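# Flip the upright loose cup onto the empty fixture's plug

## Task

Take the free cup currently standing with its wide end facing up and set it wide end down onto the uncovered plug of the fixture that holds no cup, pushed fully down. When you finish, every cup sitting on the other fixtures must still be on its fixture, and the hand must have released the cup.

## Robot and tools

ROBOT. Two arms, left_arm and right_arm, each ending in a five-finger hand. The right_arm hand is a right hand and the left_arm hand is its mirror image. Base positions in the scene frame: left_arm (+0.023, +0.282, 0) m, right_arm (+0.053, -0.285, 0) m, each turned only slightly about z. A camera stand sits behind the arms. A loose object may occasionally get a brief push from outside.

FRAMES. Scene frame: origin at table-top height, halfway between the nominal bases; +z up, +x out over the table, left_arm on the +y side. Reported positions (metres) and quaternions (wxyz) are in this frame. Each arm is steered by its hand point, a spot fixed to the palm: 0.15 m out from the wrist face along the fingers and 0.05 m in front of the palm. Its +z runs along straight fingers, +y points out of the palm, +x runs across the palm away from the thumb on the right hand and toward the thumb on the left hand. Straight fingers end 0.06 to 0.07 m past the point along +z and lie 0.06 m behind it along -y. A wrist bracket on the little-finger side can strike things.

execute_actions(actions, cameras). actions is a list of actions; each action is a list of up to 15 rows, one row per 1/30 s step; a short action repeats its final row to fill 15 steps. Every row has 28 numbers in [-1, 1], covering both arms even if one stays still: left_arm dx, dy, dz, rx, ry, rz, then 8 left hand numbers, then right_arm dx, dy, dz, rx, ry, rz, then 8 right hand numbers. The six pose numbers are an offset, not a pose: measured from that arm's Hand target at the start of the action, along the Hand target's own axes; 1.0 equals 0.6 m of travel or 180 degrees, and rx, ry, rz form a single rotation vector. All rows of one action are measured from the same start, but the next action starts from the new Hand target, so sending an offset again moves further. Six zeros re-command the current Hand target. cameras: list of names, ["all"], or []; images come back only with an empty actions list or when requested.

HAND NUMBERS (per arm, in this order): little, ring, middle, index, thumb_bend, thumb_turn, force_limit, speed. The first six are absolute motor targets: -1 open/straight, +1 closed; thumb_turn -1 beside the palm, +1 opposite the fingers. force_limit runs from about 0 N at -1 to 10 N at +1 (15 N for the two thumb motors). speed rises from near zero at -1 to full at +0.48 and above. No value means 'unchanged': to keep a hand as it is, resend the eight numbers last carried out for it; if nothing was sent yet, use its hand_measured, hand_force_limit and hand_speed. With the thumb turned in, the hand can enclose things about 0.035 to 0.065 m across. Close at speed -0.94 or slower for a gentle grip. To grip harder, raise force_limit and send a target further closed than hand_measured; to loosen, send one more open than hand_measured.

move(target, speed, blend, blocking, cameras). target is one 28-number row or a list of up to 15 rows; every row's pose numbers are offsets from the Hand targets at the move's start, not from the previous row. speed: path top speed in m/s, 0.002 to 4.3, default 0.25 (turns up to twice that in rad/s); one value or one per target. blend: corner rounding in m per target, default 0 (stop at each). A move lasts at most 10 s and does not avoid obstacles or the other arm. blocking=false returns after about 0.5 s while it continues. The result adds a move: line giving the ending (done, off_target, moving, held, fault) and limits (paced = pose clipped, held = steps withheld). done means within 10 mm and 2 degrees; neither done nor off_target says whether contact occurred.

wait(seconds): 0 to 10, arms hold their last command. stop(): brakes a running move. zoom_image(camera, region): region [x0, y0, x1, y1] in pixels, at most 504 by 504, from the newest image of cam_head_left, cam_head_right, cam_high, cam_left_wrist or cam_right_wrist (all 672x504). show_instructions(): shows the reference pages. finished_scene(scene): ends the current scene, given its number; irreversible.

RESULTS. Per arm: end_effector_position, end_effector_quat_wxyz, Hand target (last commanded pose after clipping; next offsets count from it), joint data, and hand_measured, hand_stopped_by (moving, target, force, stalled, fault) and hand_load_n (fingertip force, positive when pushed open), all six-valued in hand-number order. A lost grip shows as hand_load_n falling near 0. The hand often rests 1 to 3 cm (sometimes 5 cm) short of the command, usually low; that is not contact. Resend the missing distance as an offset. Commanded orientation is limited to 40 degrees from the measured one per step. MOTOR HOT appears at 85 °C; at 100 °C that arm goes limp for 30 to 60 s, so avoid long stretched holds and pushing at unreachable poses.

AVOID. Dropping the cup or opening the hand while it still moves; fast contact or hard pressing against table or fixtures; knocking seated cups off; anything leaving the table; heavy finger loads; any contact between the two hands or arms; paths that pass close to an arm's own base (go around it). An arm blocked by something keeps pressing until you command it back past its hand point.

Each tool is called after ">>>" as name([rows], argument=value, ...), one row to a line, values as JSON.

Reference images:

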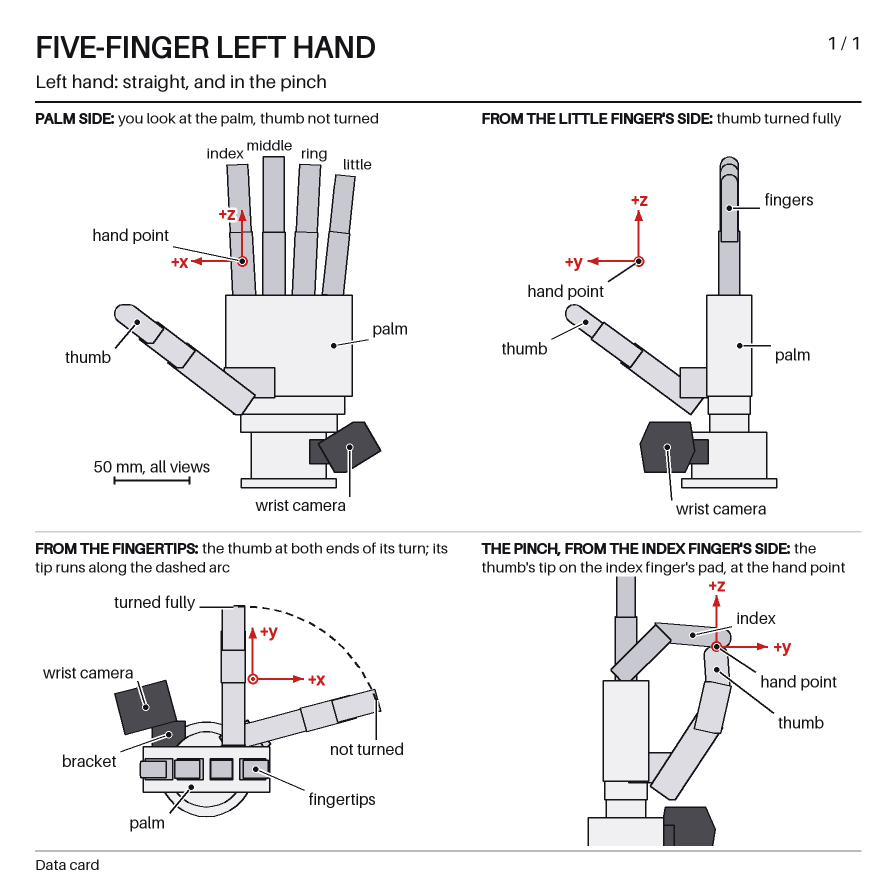

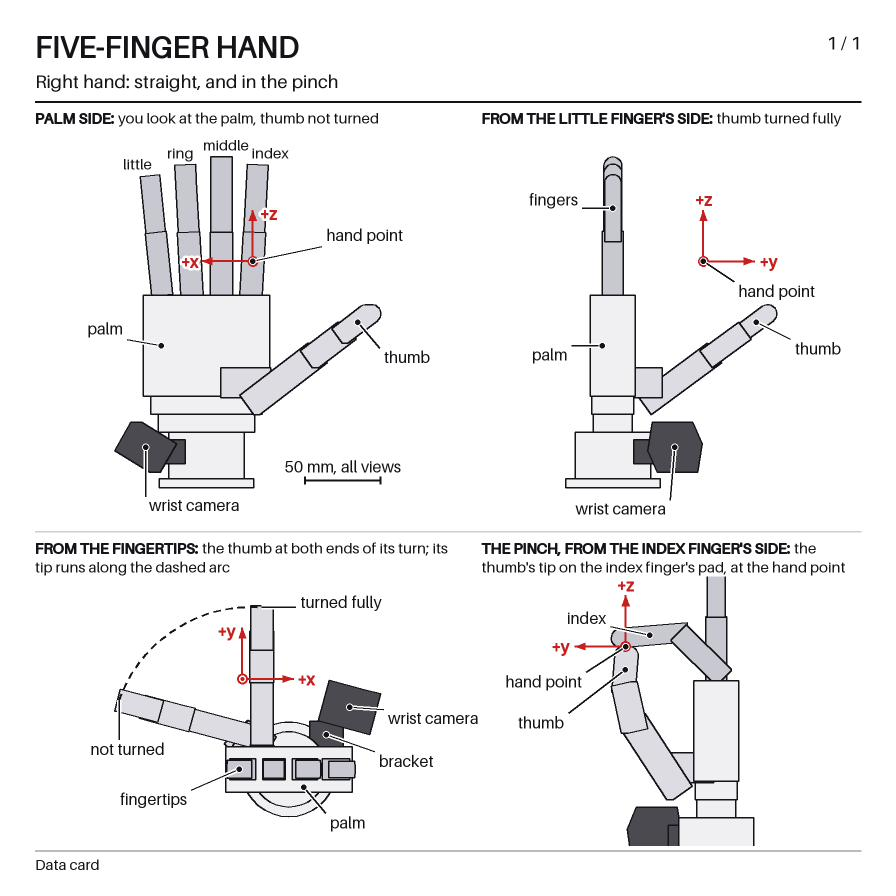

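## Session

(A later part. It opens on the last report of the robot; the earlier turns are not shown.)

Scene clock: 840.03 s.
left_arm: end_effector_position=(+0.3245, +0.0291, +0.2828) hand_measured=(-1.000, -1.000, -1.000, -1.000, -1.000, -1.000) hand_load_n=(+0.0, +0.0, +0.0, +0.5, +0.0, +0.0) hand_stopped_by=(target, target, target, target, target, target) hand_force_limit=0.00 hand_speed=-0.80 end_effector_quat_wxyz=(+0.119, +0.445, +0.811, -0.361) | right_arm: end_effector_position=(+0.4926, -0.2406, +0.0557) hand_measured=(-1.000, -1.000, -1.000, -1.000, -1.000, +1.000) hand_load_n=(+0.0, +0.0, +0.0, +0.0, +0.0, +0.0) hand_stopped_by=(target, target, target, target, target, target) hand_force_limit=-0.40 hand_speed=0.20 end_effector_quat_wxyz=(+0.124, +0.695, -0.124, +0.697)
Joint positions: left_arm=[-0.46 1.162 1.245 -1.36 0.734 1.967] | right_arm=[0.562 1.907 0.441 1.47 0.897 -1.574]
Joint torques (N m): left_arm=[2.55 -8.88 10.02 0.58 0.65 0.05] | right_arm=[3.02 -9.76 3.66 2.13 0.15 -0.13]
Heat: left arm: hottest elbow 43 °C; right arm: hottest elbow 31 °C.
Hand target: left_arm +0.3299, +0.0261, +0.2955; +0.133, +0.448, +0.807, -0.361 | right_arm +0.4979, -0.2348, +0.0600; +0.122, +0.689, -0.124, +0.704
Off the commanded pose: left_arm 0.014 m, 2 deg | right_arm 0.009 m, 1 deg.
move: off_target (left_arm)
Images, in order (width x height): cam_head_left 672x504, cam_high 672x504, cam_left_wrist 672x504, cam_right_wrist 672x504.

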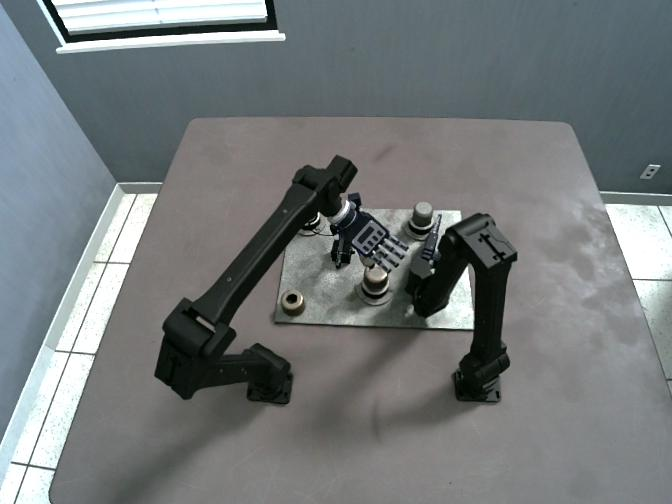

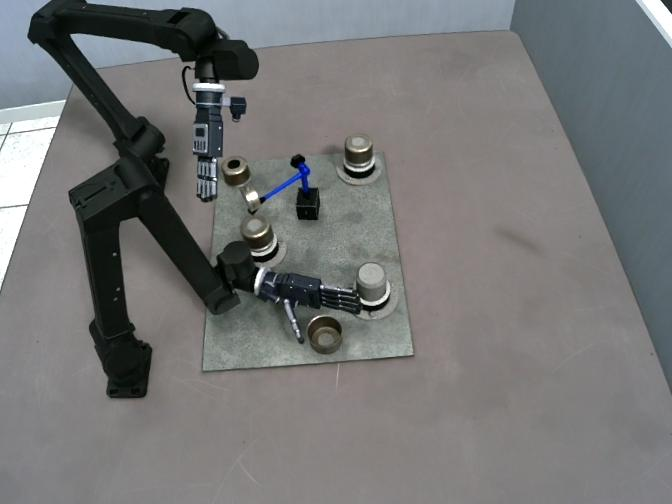

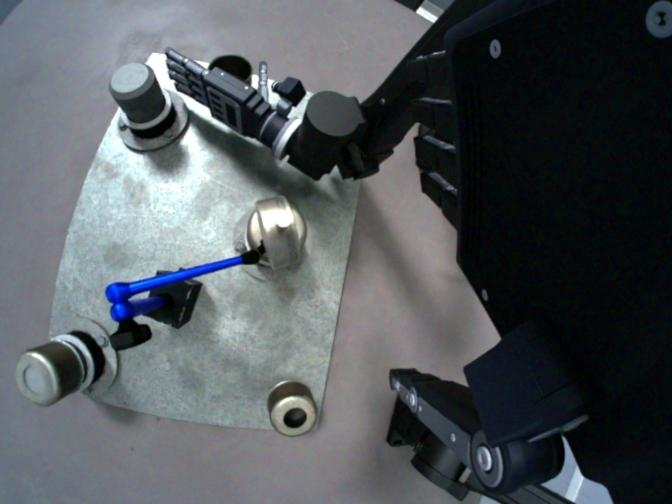

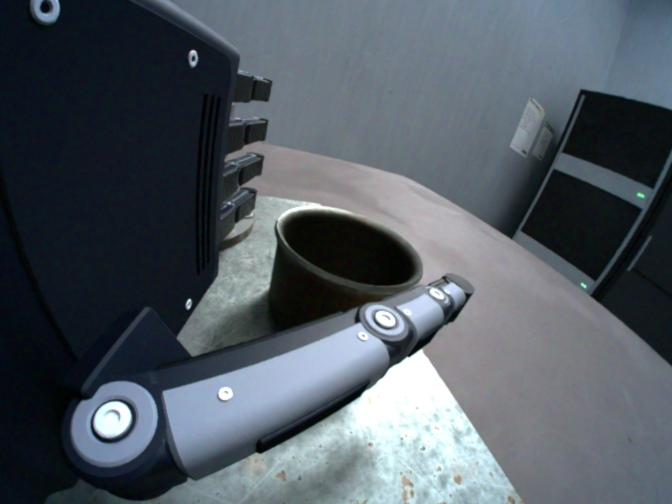

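>>> move(target=[0,0,0,0,0,0,-1,-1,-1,-1,-1,-1,0,-0.8,-0.0333,0,-0.006,0,0,0,-1,-1,-1,-1,-1,1,-0.4,0.2], speed=0.06, cameras=["cam_high","cam_left_wrist","cam_right_wrist"])

>>> zoom_image(camera="cam_left_wrist", region=[90, 0, 390, 200])

>>> zoom_image(camera="cam_right_wrist", region=[180, 130, 500, 400])

Scene clock: 901.43 s.
left_arm: end_effector_position=(+0.3245, +0.0291, +0.2828) hand_measured=(-1.000, -1.000, -1.000, -1.000, -1.000, -1.000) hand_load_n=(+0.0, +0.0, +0.0, +0.0, +0.0, +0.0) hand_stopped_by=(target, target, target, target, target, target) hand_force_limit=0.00 hand_speed=-0.80 end_effector_quat_wxyz=(+0.119, +0.445, +0.811, -0.361) | right_arm: end_effector_position=(+0.4916, -0.2381, +0.0388) hand_measured=(-1.000, -1.000, -1.000, -1.000, -1.000, +1.000) hand_load_n=(+0.0, +0.0, +0.0, +0.0, +0.0, +0.0) hand_stopped_by=(target, target, target, target, target, target) hand_force_limit=-0.40 hand_speed=0.20 end_effector_quat_wxyz=(+0.122, +0.693, -0.126, +0.700)
Joint positions: left_arm=[-0.46 1.162 1.245 -1.36 0.734 1.967] | right_arm=[0.57 1.988 0.453 1.549 0.905 -1.575]
Joint torques (N m): left_arm=[2.14 -8.94 10.03 0.64 0.63 0.04] | right_arm=[3.14 -9.82 2.74 2.17 0.14 -0.14]
Heat: left arm: hottest elbow 43 °C; right arm: hottest elbow 30 °C.
Hand target: left_arm +0.3299, +0.0261, +0.2955; +0.133, +0.448, +0.807, -0.361 | right_arm +0.4950, -0.2334, +0.0400; +0.122, +0.689, -0.123, +0.704
Off the commanded pose: left_arm 0.014 m, 2 deg | right_arm 0.006 m, 1 deg.
move: off_target (left_arm)
Images, in order (width x height): cam_high 672x504, cam_left_wrist 672x504, cam_right_wrist 672x504.

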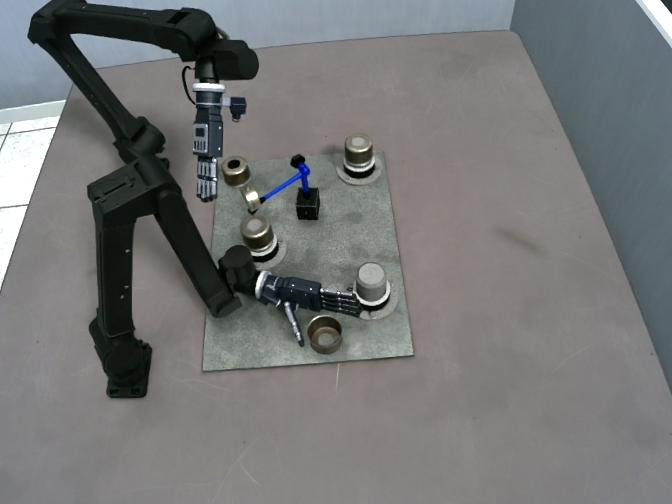

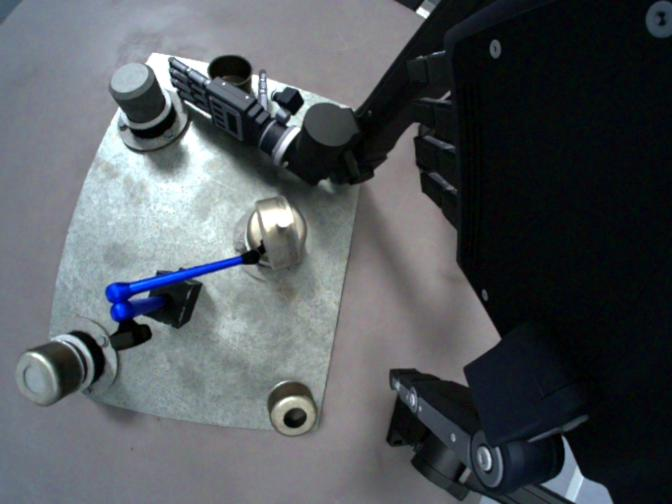

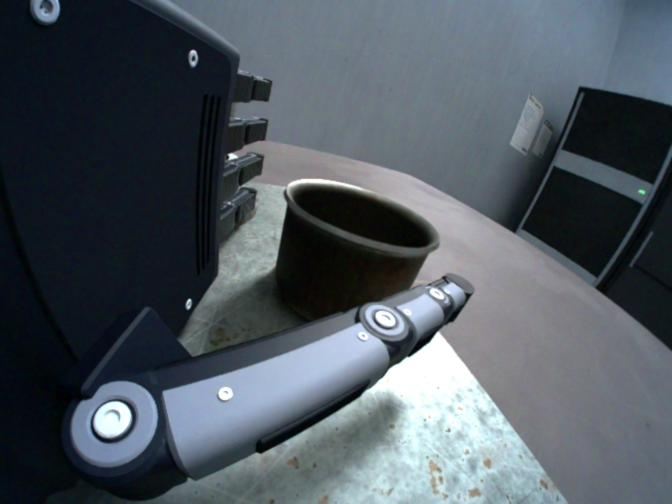

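Scaled by 1.680 from the camera's 672x504 image, which has a finer 960x720 frame.

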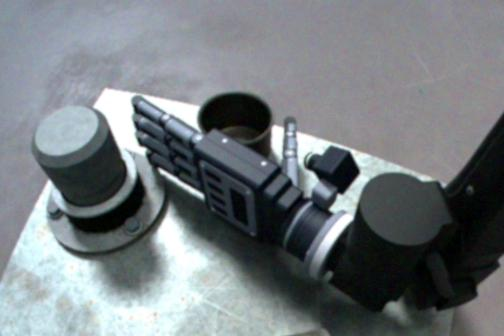

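Scaled by 1.575 from the camera's 672x504 image, which has a finer 960x720 frame.

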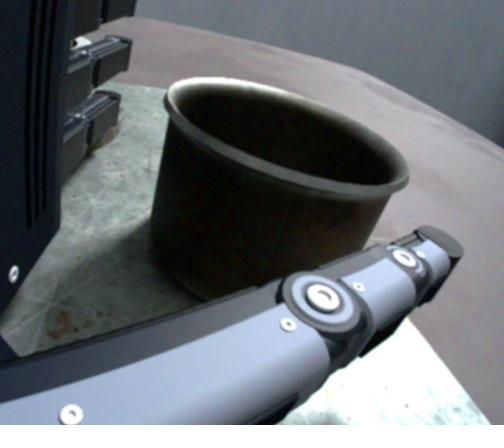

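>>> move(target=[0,0,0,0,0,0,-1,-1,-1,-1,-1,-1,0,-0.8,-0.008,0.003,-0.003,0,0,0,-1,-1,-1,-1,-1,1,-0.4,0.2], speed=0.04)

>>> move(target=[0,0,0,0,0,0,-1,-1,-1,-1,-1,-1,0,-0.8,0,0,0,0,0,0,-1,-1,0.6,0.6,0.4,1,-0.4,-0.8], speed=0.04, cameras=["cam_high","cam_left_wrist","cam_right_wrist"])

Scene clock: 939.90 s.
left_arm: end_effector_position=(+0.3245, +0.0291, +0.2828) hand_measured=(-1.000, -1.000, -1.000, -1.000, -1.000, -1.000) hand_load_n=(+0.0, +0.0, +0.0, +0.0, +0.0, +0.0) hand_stopped_by=(target, target, target, target, target, target) hand_force_limit=0.00 hand_speed=-0.80 end_effector_quat_wxyz=(+0.119, +0.445, +0.811, -0.361) | right_arm: end_effector_position=(+0.4908, -0.2386, +0.0362) hand_measured=(-1.000, -1.000, -1.000, -1.000, -1.000, +1.000) hand_load_n=(-0.5, +0.0, +0.0, +0.0, +0.0, +0.5) hand_stopped_by=(target, target, target, target, target, target) hand_force_limit=-0.40 hand_speed=0.20 end_effector_quat_wxyz=(+0.122, +0.692, -0.127, +0.700)
Joint positions: left_arm=[-0.46 1.162 1.245 -1.36 0.734 1.967] | right_arm=[0.571 2.001 0.453 1.565 0.906 -1.575]
Joint torques (N m): left_arm=[2.26 -8.88 10.07 0.64 0.61 0.03] | right_arm=[3.02 -9.52 2.4 2.18 0.13 -0.11]
Heat: left arm: hottest elbow 43 °C; right arm: hottest elbow 29 °C.
Hand target: left_arm +0.3299, +0.0261, +0.2955; +0.133, +0.448, +0.807, -0.361 | right_arm +0.4928, -0.2345, +0.0351; +0.122, +0.689, -0.124, +0.704
Off the commanded pose: left_arm 0.014 m, 2 deg | right_arm 0.005 m, 1 deg.
joint sent to its limit (right arm) — joint 4 (wrist pitch), upper limit. The joint targets still meet the commanded pose.
move: off_target (left_arm)

Scene clock: 941.30 s.
left_arm: end_effector_position=(+0.3245, +0.0291, +0.2828) hand_measured=(-1.000, -1.000, -1.000, -1.000, -1.000, -1.000) hand_load_n=(+0.0, +0.0, +0.0, +0.0, +0.0, +0.0) hand_stopped_by=(target, target, target, target, target, target) hand_force_limit=0.00 hand_speed=-0.80 end_effector_quat_wxyz=(+0.119, +0.445, +0.811, -0.361) | right_arm: end_effector_position=(+0.4902, -0.2393, +0.0362) hand_measured=(-1.000, -1.000, -0.412, -0.376, -0.694, +1.000) hand_load_n=(+0.0, +0.0, +1.5, +6.5, +8.5, -0.5) hand_stopped_by=(target, target, force, force, force, target) hand_force_limit=-0.40 hand_speed=-0.80 end_effector_quat_wxyz=(+0.123, +0.691, -0.129, +0.700)
Joint positions: left_arm=[-0.46 1.162 1.245 -1.36 0.734 1.967] | right_arm=[0.571 2.001 0.453 1.566 0.911 -1.575]
Joint torques (N m): left_arm=[2.2 -8.76 10.18 0.68 0.63 0.04] | right_arm=[3.08 -9.52 2.39 2.15 -0.06 -0.1]
Heat: left arm: hottest elbow 43 °C; right arm: hottest elbow 29 °C.
Hand target: left_arm +0.3299, +0.0261, +0.2955; +0.133, +0.448, +0.807, -0.361 | right_arm +0.4928, -0.2345, +0.0352; +0.122, +0.689, -0.124, +0.704
Off the commanded pose: left_arm 0.014 m, 2 deg | right_arm 0.006 m, 1 deg.
joint sent to its limit (right arm) — joint 4 (wrist pitch), upper limit. The joint targets still meet the commanded pose.
move: off_target (left_arm)
Images, in order (width x height): cam_high 672x504, cam_left_wrist 672x504, cam_right_wrist 672x504.

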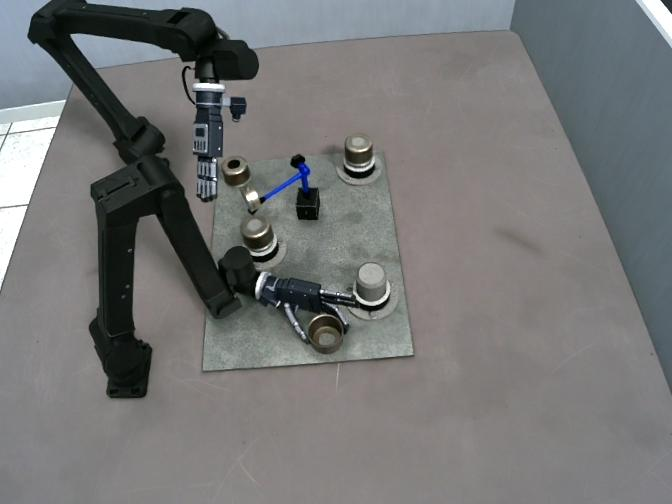

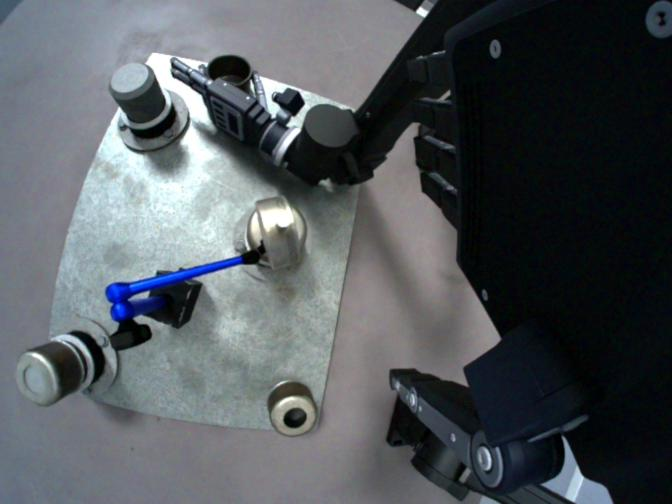

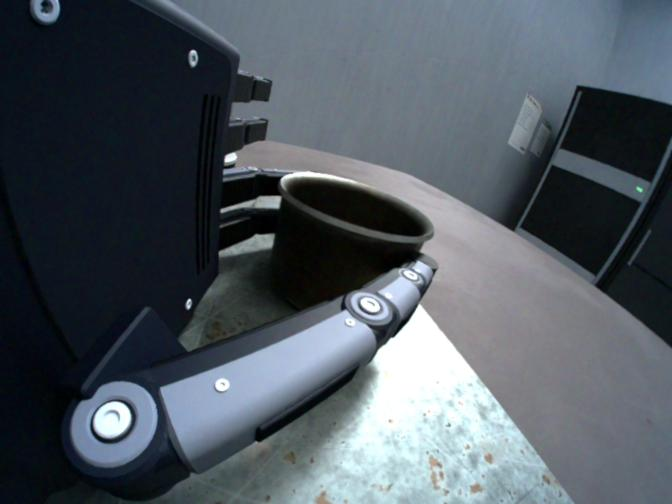

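>>> move(target=[0,0,0,0,0,0,-1,-1,-1,-1,-1,-1,0,-0.8,0,0,0,0,0,0,-1,-1,0.7,0.6,0.4,1,-0.1,-0.9], speed=0.04, cameras=["cam_right_wrist"])

>>> zoom_image(camera="cam_right_wrist", region=[180, 130, 500, 400])

Scene clock: 949.00 s.
left_arm: end_effector_position=(+0.3245, +0.0291, +0.2828) hand_measured=(-1.000, -1.000, -1.000, -1.000, -1.000, -1.000) hand_load_n=(+0.0, +0.0, +0.0, +0.0, +0.0, +0.0) hand_stopped_by=(target, target, target, target, target, target) hand_force_limit=0.00 hand_speed=-0.80 end_effector_quat_wxyz=(+0.119, +0.445, +0.811, -0.361) | right_arm: end_effector_position=(+0.4903, -0.2392, +0.0362) hand_measured=(-1.000, -1.000, -0.396, -0.376, -0.694, +1.000) hand_load_n=(+0.5, +0.0, +6.0, +4.0, +10.0, +0.5) hand_stopped_by=(target, target, force, force, force, target) hand_force_limit=-0.10 hand_speed=-0.90 end_effector_quat_wxyz=(+0.123, +0.692, -0.128, +0.700)
Joint positions: left_arm=[-0.46 1.162 1.245 -1.36 0.734 1.967] | right_arm=[0.571 2.001 0.453 1.566 0.91 -1.575]
Joint torques (N m): left_arm=[2.2 -8.7 10.11 0.72 0.62 0.04] | right_arm=[3.02 -9.52 2.4 2.17 -0.04 -0.11]
Heat: left arm: hottest elbow 43 °C; right arm: hottest elbow 29 °C.
Hand target: left_arm +0.3299, +0.0261, +0.2955; +0.133, +0.448, +0.807, -0.361 | right_arm +0.4928, -0.2345, +0.0352; +0.122, +0.689, -0.124, +0.704
Off the commanded pose: left_arm 0.014 m, 2 deg | right_arm 0.005 m, 1 deg.
joint sent to its limit (right arm) — joint 4 (wrist pitch), upper limit. The joint targets still meet the commanded pose.
move: off_target (left_arm)
Images, in order (width x height): cam_right_wrist 672x504.

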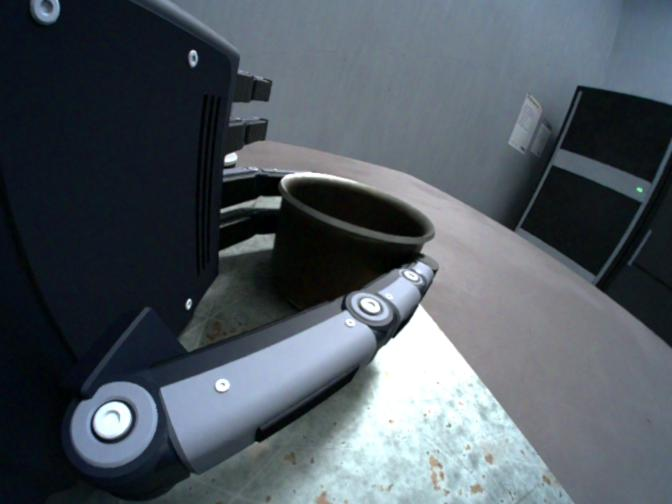

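Scaled by 1.575 from the camera's 672x504 image, which has a finer 960x720 frame.

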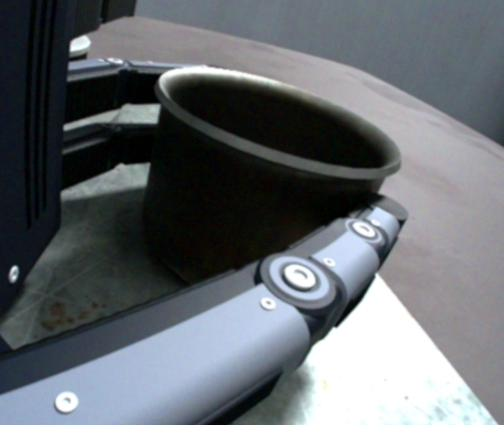

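>>> move(target=[0,0,0,0,0,0,-1,-1,-1,-1,-1,-1,0,-0.8,0.1,0,0,0,0,0,-1,-1,0.7,0.6,0.4,1,-0.1,-0.9], speed=0.06, cameras=["cam_high","cam_head_left","cam_left_wrist","cam_right_wrist"])

>>> zoom_image(camera="cam_right_wrist", region=[180, 130, 500, 400])

>>> zoom_image(camera="cam_high", region=[210, 240, 410, 370])

Scene clock: 965.30 s.
left_arm: end_effector_position=(+0.3245, +0.0291, +0.2828) hand_measured=(-1.000, -1.000, -1.000, -1.000, -1.000, -1.000) hand_load_n=(+0.0, +0.0, +0.0, +0.0, +0.0, -0.5) hand_stopped_by=(target, target, target, target, target, target) hand_force_limit=0.00 hand_speed=-0.80 end_effector_quat_wxyz=(+0.119, +0.445, +0.811, -0.361) | right_arm: end_effector_position=(+0.4903, -0.2382, +0.0838) hand_measured=(-1.000, -1.000, -0.396, -0.376, -0.694, +1.000) hand_load_n=(-0.5, +0.0, +5.5, +4.0, +10.5, +2.0) hand_stopped_by=(target, target, force, force, force, target) hand_force_limit=-0.10 hand_speed=-0.90 end_effector_quat_wxyz=(+0.125, +0.695, -0.125, +0.697)
Joint positions: left_arm=[-0.46 1.162 1.245 -1.36 0.734 1.967] | right_arm=[0.573 1.782 0.43 1.358 0.91 -1.575]
Joint torques (N m): left_arm=[2.37 -9.29 10 0.72 0.61 0.06] | right_arm=[3.02 -11.87 3.38 1.48 0.05 -0.14]
Heat: left arm: hottest elbow 43 °C; right arm: hottest elbow 29 °C.
Hand target: left_arm +0.3299, +0.0261, +0.2955; +0.133, +0.448, +0.807, -0.361 | right_arm +0.4914, -0.2344, +0.0951; +0.122, +0.689, -0.123, +0.704
Off the commanded pose: left_arm 0.014 m, 2 deg | right_arm 0.012 m, 1 deg.
move: off_target (left_arm, right_arm)
Images, in order (width x height): cam_head_left 672x504, cam_high 672x504, cam_left_wrist 672x504, cam_right_wrist 672x504.

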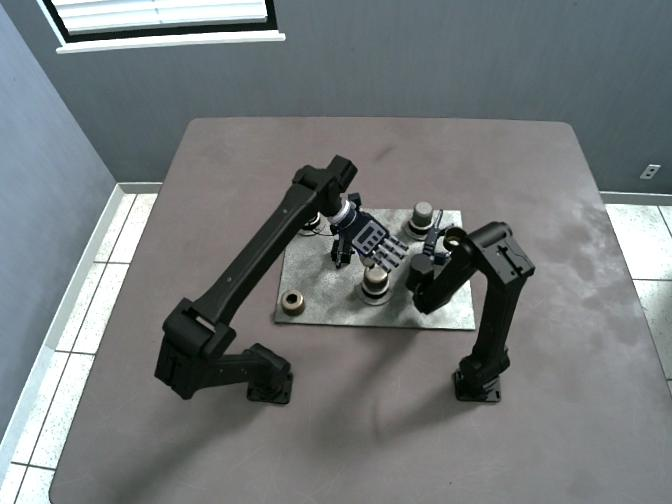

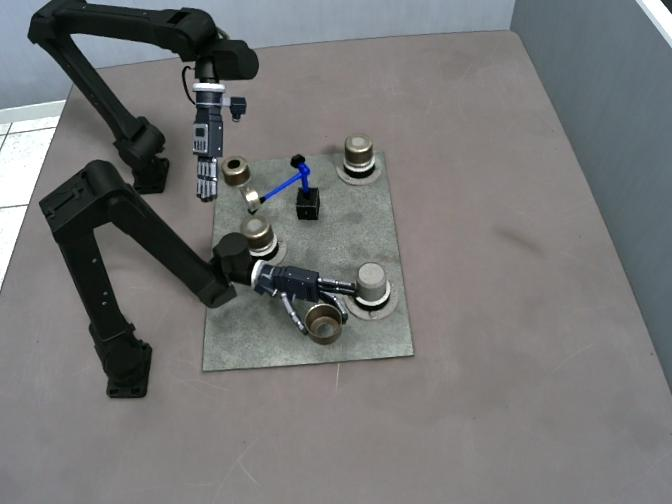

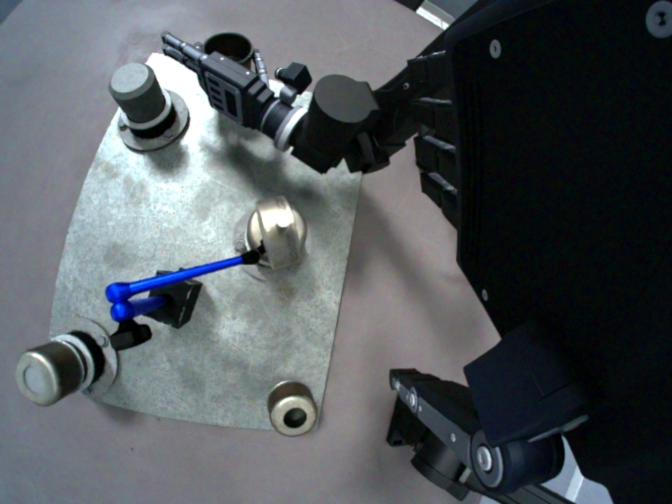

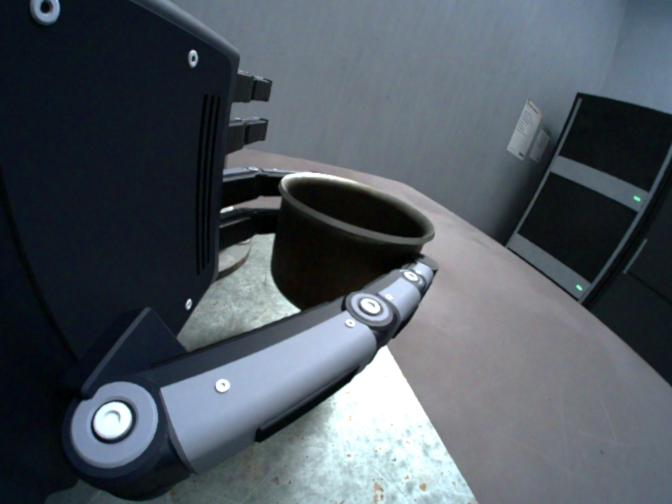

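Scaled by 1.575 from the camera's 672x504 image, which has a finer 960x720 frame.

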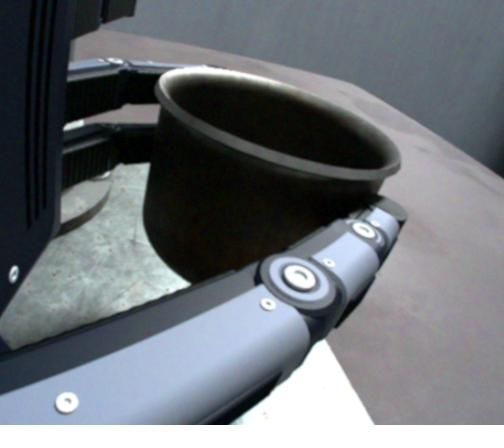

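Scaled by 2.520.

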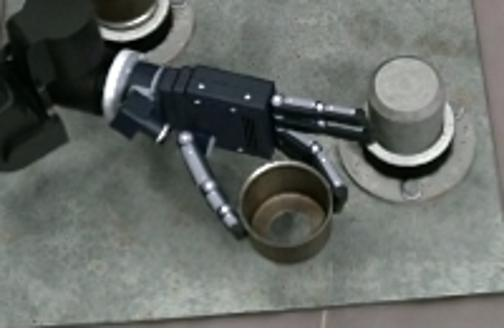

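>>> move(target=[0,0,0,0,0,0,-1,-1,-1,-1,-1,-1,0,-0.8,0.302,0.027,-0.0722,0,0,0,-1,-1,0.7,0.6,0.4,1,-0.1,-0.9], speed=0.15, cameras=["cam_head_left","cam_right_wrist"])

Scene clock: 1001.50 s.
left_arm: end_effector_position=(+0.3245, +0.0291, +0.2828) hand_measured=(-1.000, -1.000, -1.000, -1.000, -1.000, -1.000) hand_load_n=(+0.0, +0.0, +0.0, +0.0, +0.0, -0.5) hand_stopped_by=(target, target, target, target, target, target) hand_force_limit=0.00 hand_speed=-0.80 end_effector_quat_wxyz=(+0.119, +0.445, +0.811, -0.361) | right_arm: end_effector_position=(+0.4318, -0.2435, +0.2450) hand_measured=(-1.000, -1.000, -0.396, -0.376, -0.694, +1.000) hand_load_n=(+0.0, +0.0, +5.5, +4.0, +10.5, +2.0) hand_stopped_by=(target, target, force, force, force, target) hand_force_limit=-0.10 hand_speed=-0.90 end_effector_quat_wxyz=(+0.133, +0.703, -0.115, +0.689)
Joint positions: left_arm=[-0.46 1.162 1.245 -1.36 0.734 1.967] | right_arm=[0.669 1.016 0.436 0.553 1.003 -1.577]
Joint torques (N m): left_arm=[2.14 -8.88 10.11 0.69 0.6 0.05] | right_arm=[3.02 -4.54 12.94 1.29 0.17 -0.18]
Heat: left arm: hottest elbow 43 °C; right arm: hottest elbow 29 °C.
Hand target: left_arm +0.3299, +0.0261, +0.2955; +0.133, +0.448, +0.807, -0.361 | right_arm +0.4413, -0.2345, +0.2753; +0.122, +0.689, -0.123, +0.704
Off the commanded pose: left_arm 0.014 m, 2 deg | right_arm 0.033 m, 3 deg.
move: off_target (left_arm, right_arm)
Images, in order (width x height): cam_head_left 672x504, cam_right_wrist 672x504.

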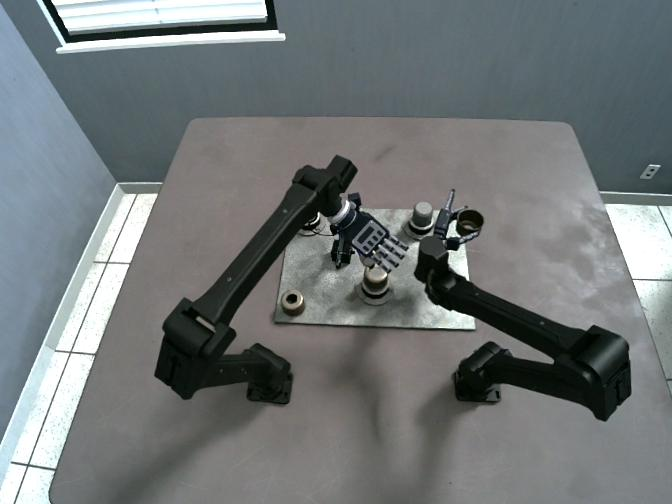

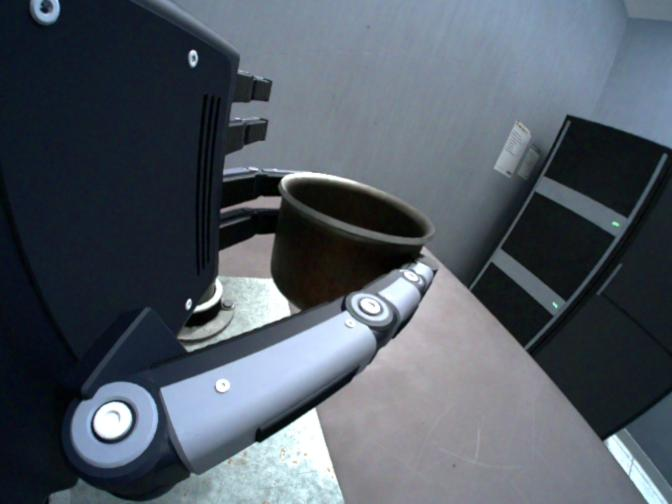

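>>> move([
  [0,0,0,0,0,0,-1,-1,-1,-1,-1,-1,0,-0.8,0,0,0,0,0,0.5,-1,-1,0.7,0.6,0.4,1,-0.1,-0.9],
  [0,0,0,0,0,0,-1,-1,-1,-1,-1,-1,0,-0.8,0,0,0,0,0,1.0,-1,-1,0.7,0.6,0.4,1,-0.1,-0.9],
], speed=0.2, cameras=["all"])

Scene clock: 1021.60 s.
left_arm: end_effector_position=(+0.3245, +0.0291, +0.2828) hand_measured=(-1.000, -1.000, -1.000, -1.000, -1.000, -1.000) hand_load_n=(+0.0, +0.0, +0.0, +0.0, +0.0, -0.5) hand_stopped_by=(target, target, target, target, target, target) hand_force_limit=0.00 hand_speed=-0.80 end_effector_quat_wxyz=(+0.119, +0.445, +0.811, -0.361) | right_arm: end_effector_position=(+0.4394, -0.2365, +0.2538) hand_measured=(-1.000, -1.000, -0.396, -0.376, -0.694, +1.000) hand_load_n=(+0.0, +0.0, +6.0, +3.5, +10.0, -0.5) hand_stopped_by=(target, target, force, force, force, target) hand_force_limit=-0.10 hand_speed=-0.90 end_effector_quat_wxyz=(+0.685, +0.104, +0.707, -0.143)
Joint positions: left_arm=[-0.46 1.162 1.245 -1.36 0.734 1.967] | right_arm=[0.325 0.775 0.19 0.558 0.658 1.527]
Joint torques (N m): left_arm=[2.43 -8.82 10.07 0.65 0.63 0.04] | right_arm=[3.14 -0.26 9.95 3.17 0.16 0.41]
Heat: left arm: hottest elbow 43 °C; right arm: hottest elbow 33 °C.
Hand target: left_arm +0.3299, +0.0261, +0.2955; +0.133, +0.448, +0.807, -0.361 | right_arm +0.4413, -0.2345, +0.2752; +0.704, +0.123, +0.689, -0.122
Off the commanded pose: left_arm 0.014 m, 2 deg | right_arm 0.022 m, 4 deg.
move: off_target (left_arm, right_arm)

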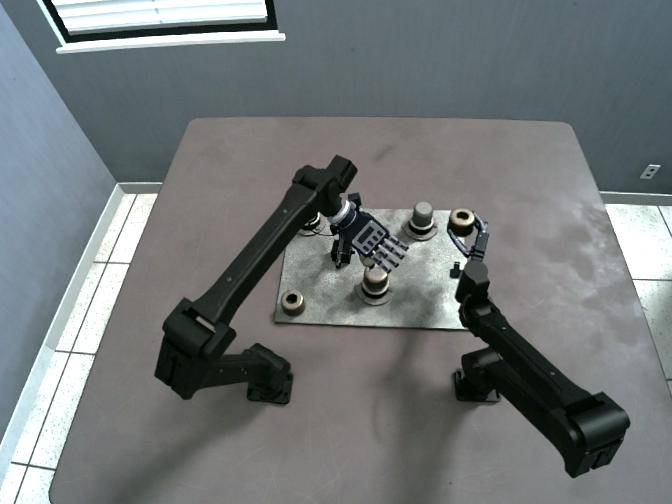

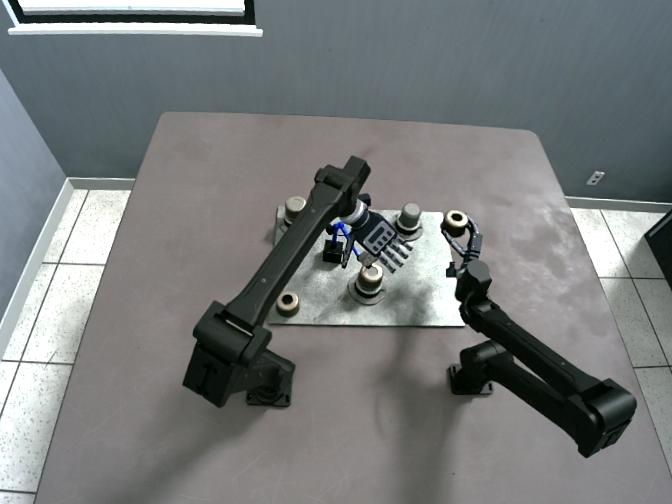

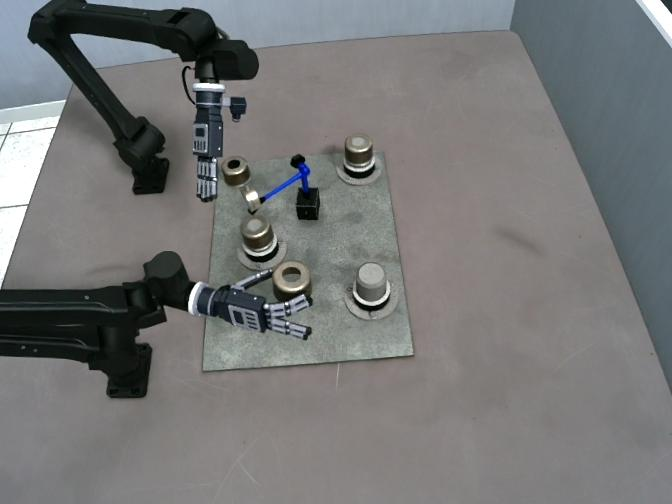

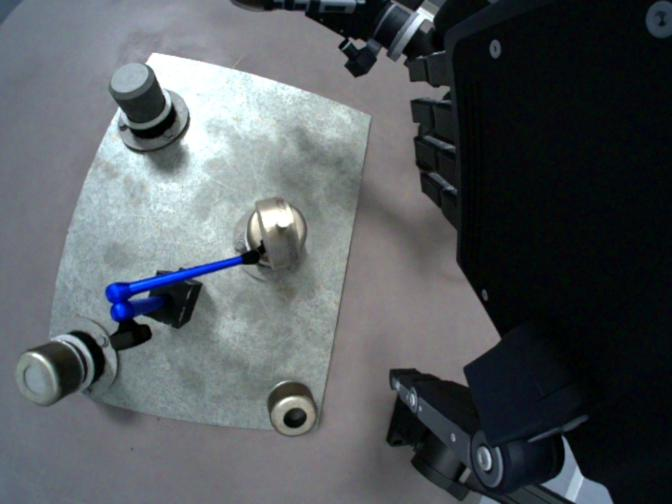

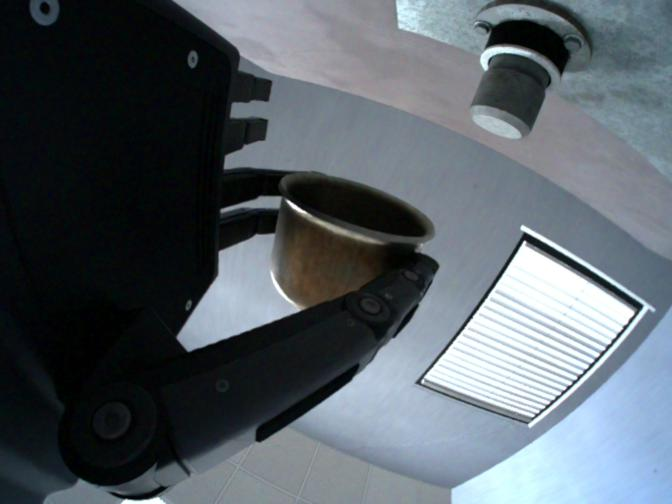

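>>> move(target=[0,0,0,0,0,0,-1,-1,-1,-1,-1,-1,0,-0.8,0.1057,0.2255,0.208,-0.1111,0,0,-1,-1,0.7,0.6,0.4,1,-0.1,-0.9], speed=0.12, cameras=["all"])

>>> zoom_image(camera="cam_high", region=[270, 210, 430, 350])

>>> zoom_image(camera="cam_head_left", region=[380, 160, 480, 270])

>>> zoom_image(camera="cam_left_wrist", region=[60, 0, 300, 160])

>>> zoom_image(camera="cam_head_right", region=[370, 160, 470, 270])

Scene clock: 1061.83 s.
left_arm: end_effector_position=(+0.3245, +0.0291, +0.2828) hand_measured=(-1.000, -1.000, -1.000, -1.000, -1.000, -1.000) hand_load_n=(+0.0, +0.0, +0.0, +0.0, +0.0, +0.0) hand_stopped_by=(target, target, target, target, target, target) hand_force_limit=0.00 hand_speed=-0.80 end_effector_quat_wxyz=(+0.119, +0.445, +0.811, -0.361) | right_arm: end_effector_position=(+0.5908, -0.1490, +0.1795) hand_measured=(-1.000, -1.000, -0.396, -0.376, -0.694, +1.000) hand_load_n=(+0.0, +0.0, +6.0, +3.5, +10.5, -0.5) hand_stopped_by=(target, target, force, force, force, target) hand_force_limit=-0.10 hand_speed=-0.90 end_effector_quat_wxyz=(+0.684, -0.021, +0.729, -0.016)
Joint positions: left_arm=[-0.46 1.162 1.245 -1.36 0.734 1.967] | right_arm=[0.23 1.595 0.508 1.021 0.206 1.532]
Joint torques (N m): left_arm=[2.08 -9.17 10.17 0.61 0.61 0.03] | right_arm=[2.08 -10.17 9.17 3.34 -0.12 0.4]
Heat: left arm: hottest elbow 44 °C; right arm: hottest elbow 35 °C.
Hand target: left_arm +0.3299, +0.0261, +0.2955; +0.133, +0.448, +0.807, -0.361 | right_arm +0.6062, -0.1502, +0.2153; +0.715, -0.001, +0.699, -0.001
Off the commanded pose: left_arm 0.014 m, 2 deg | right_arm 0.039 m, 6 deg.
move: off_target (left_arm, right_arm)

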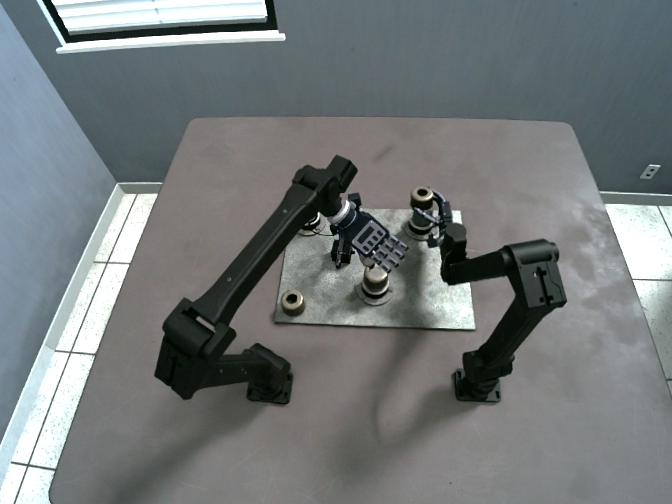

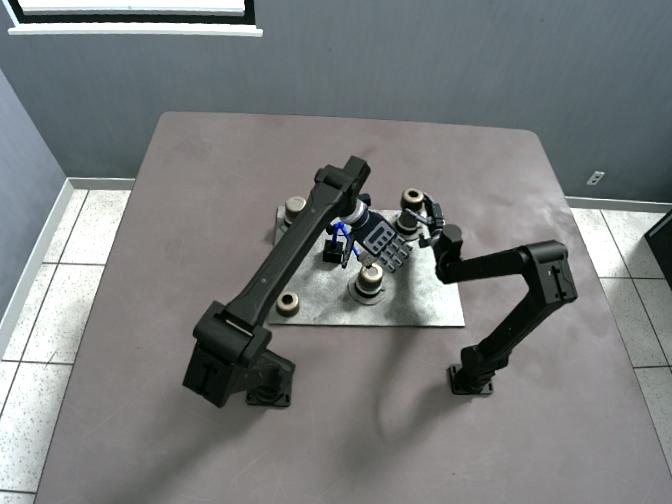

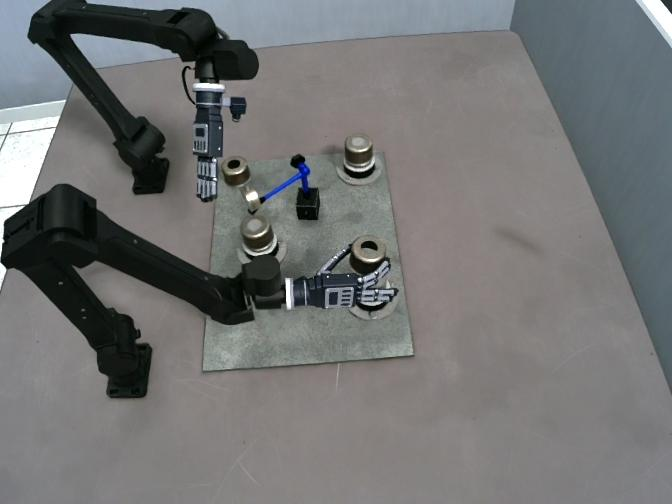

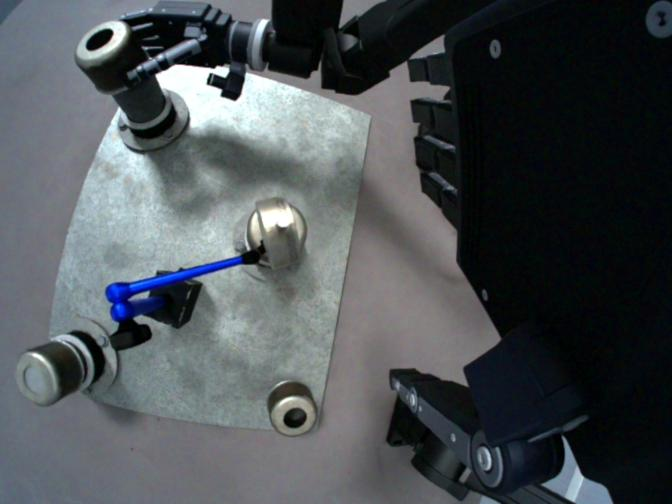

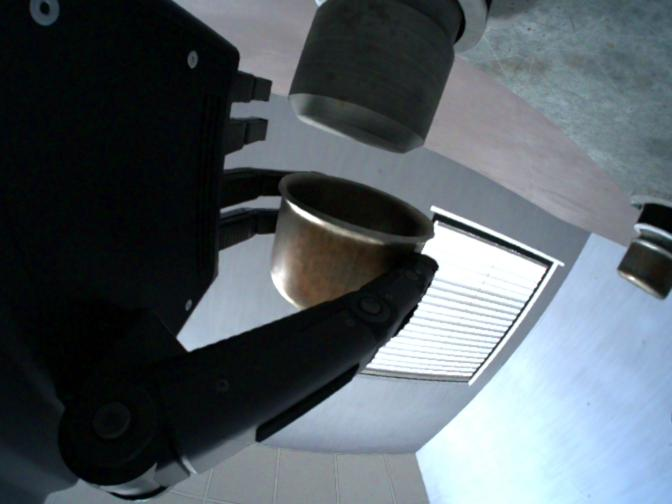

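Scaled by 3.150.

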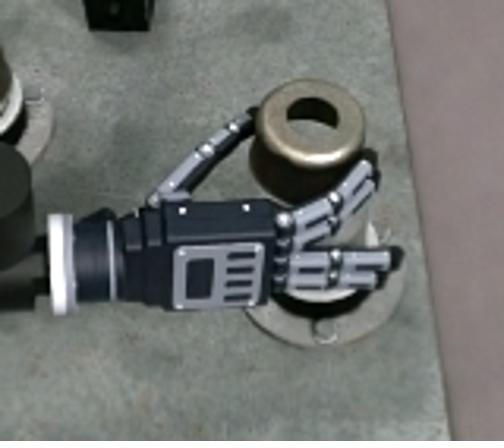

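Scaled by 4.582.

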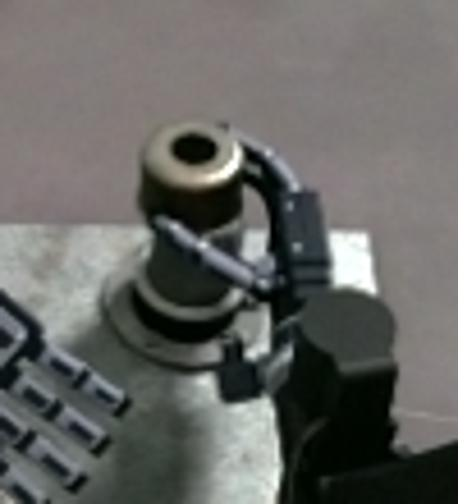

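Scaled by 2.100 from the camera's 672x504 image, which has a finer 960x720 frame.

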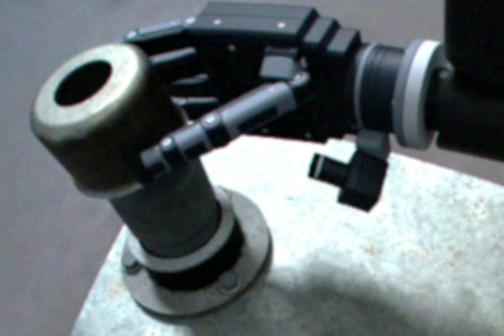

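Scaled by 4.582.

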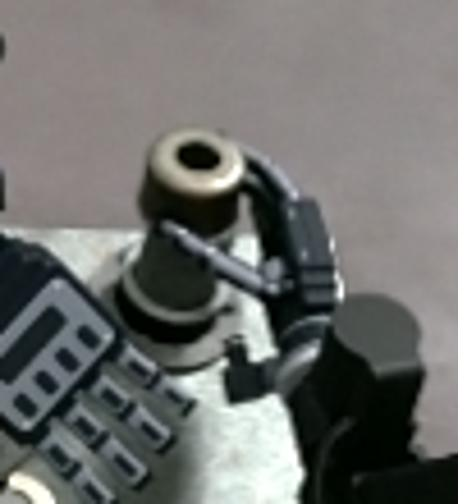

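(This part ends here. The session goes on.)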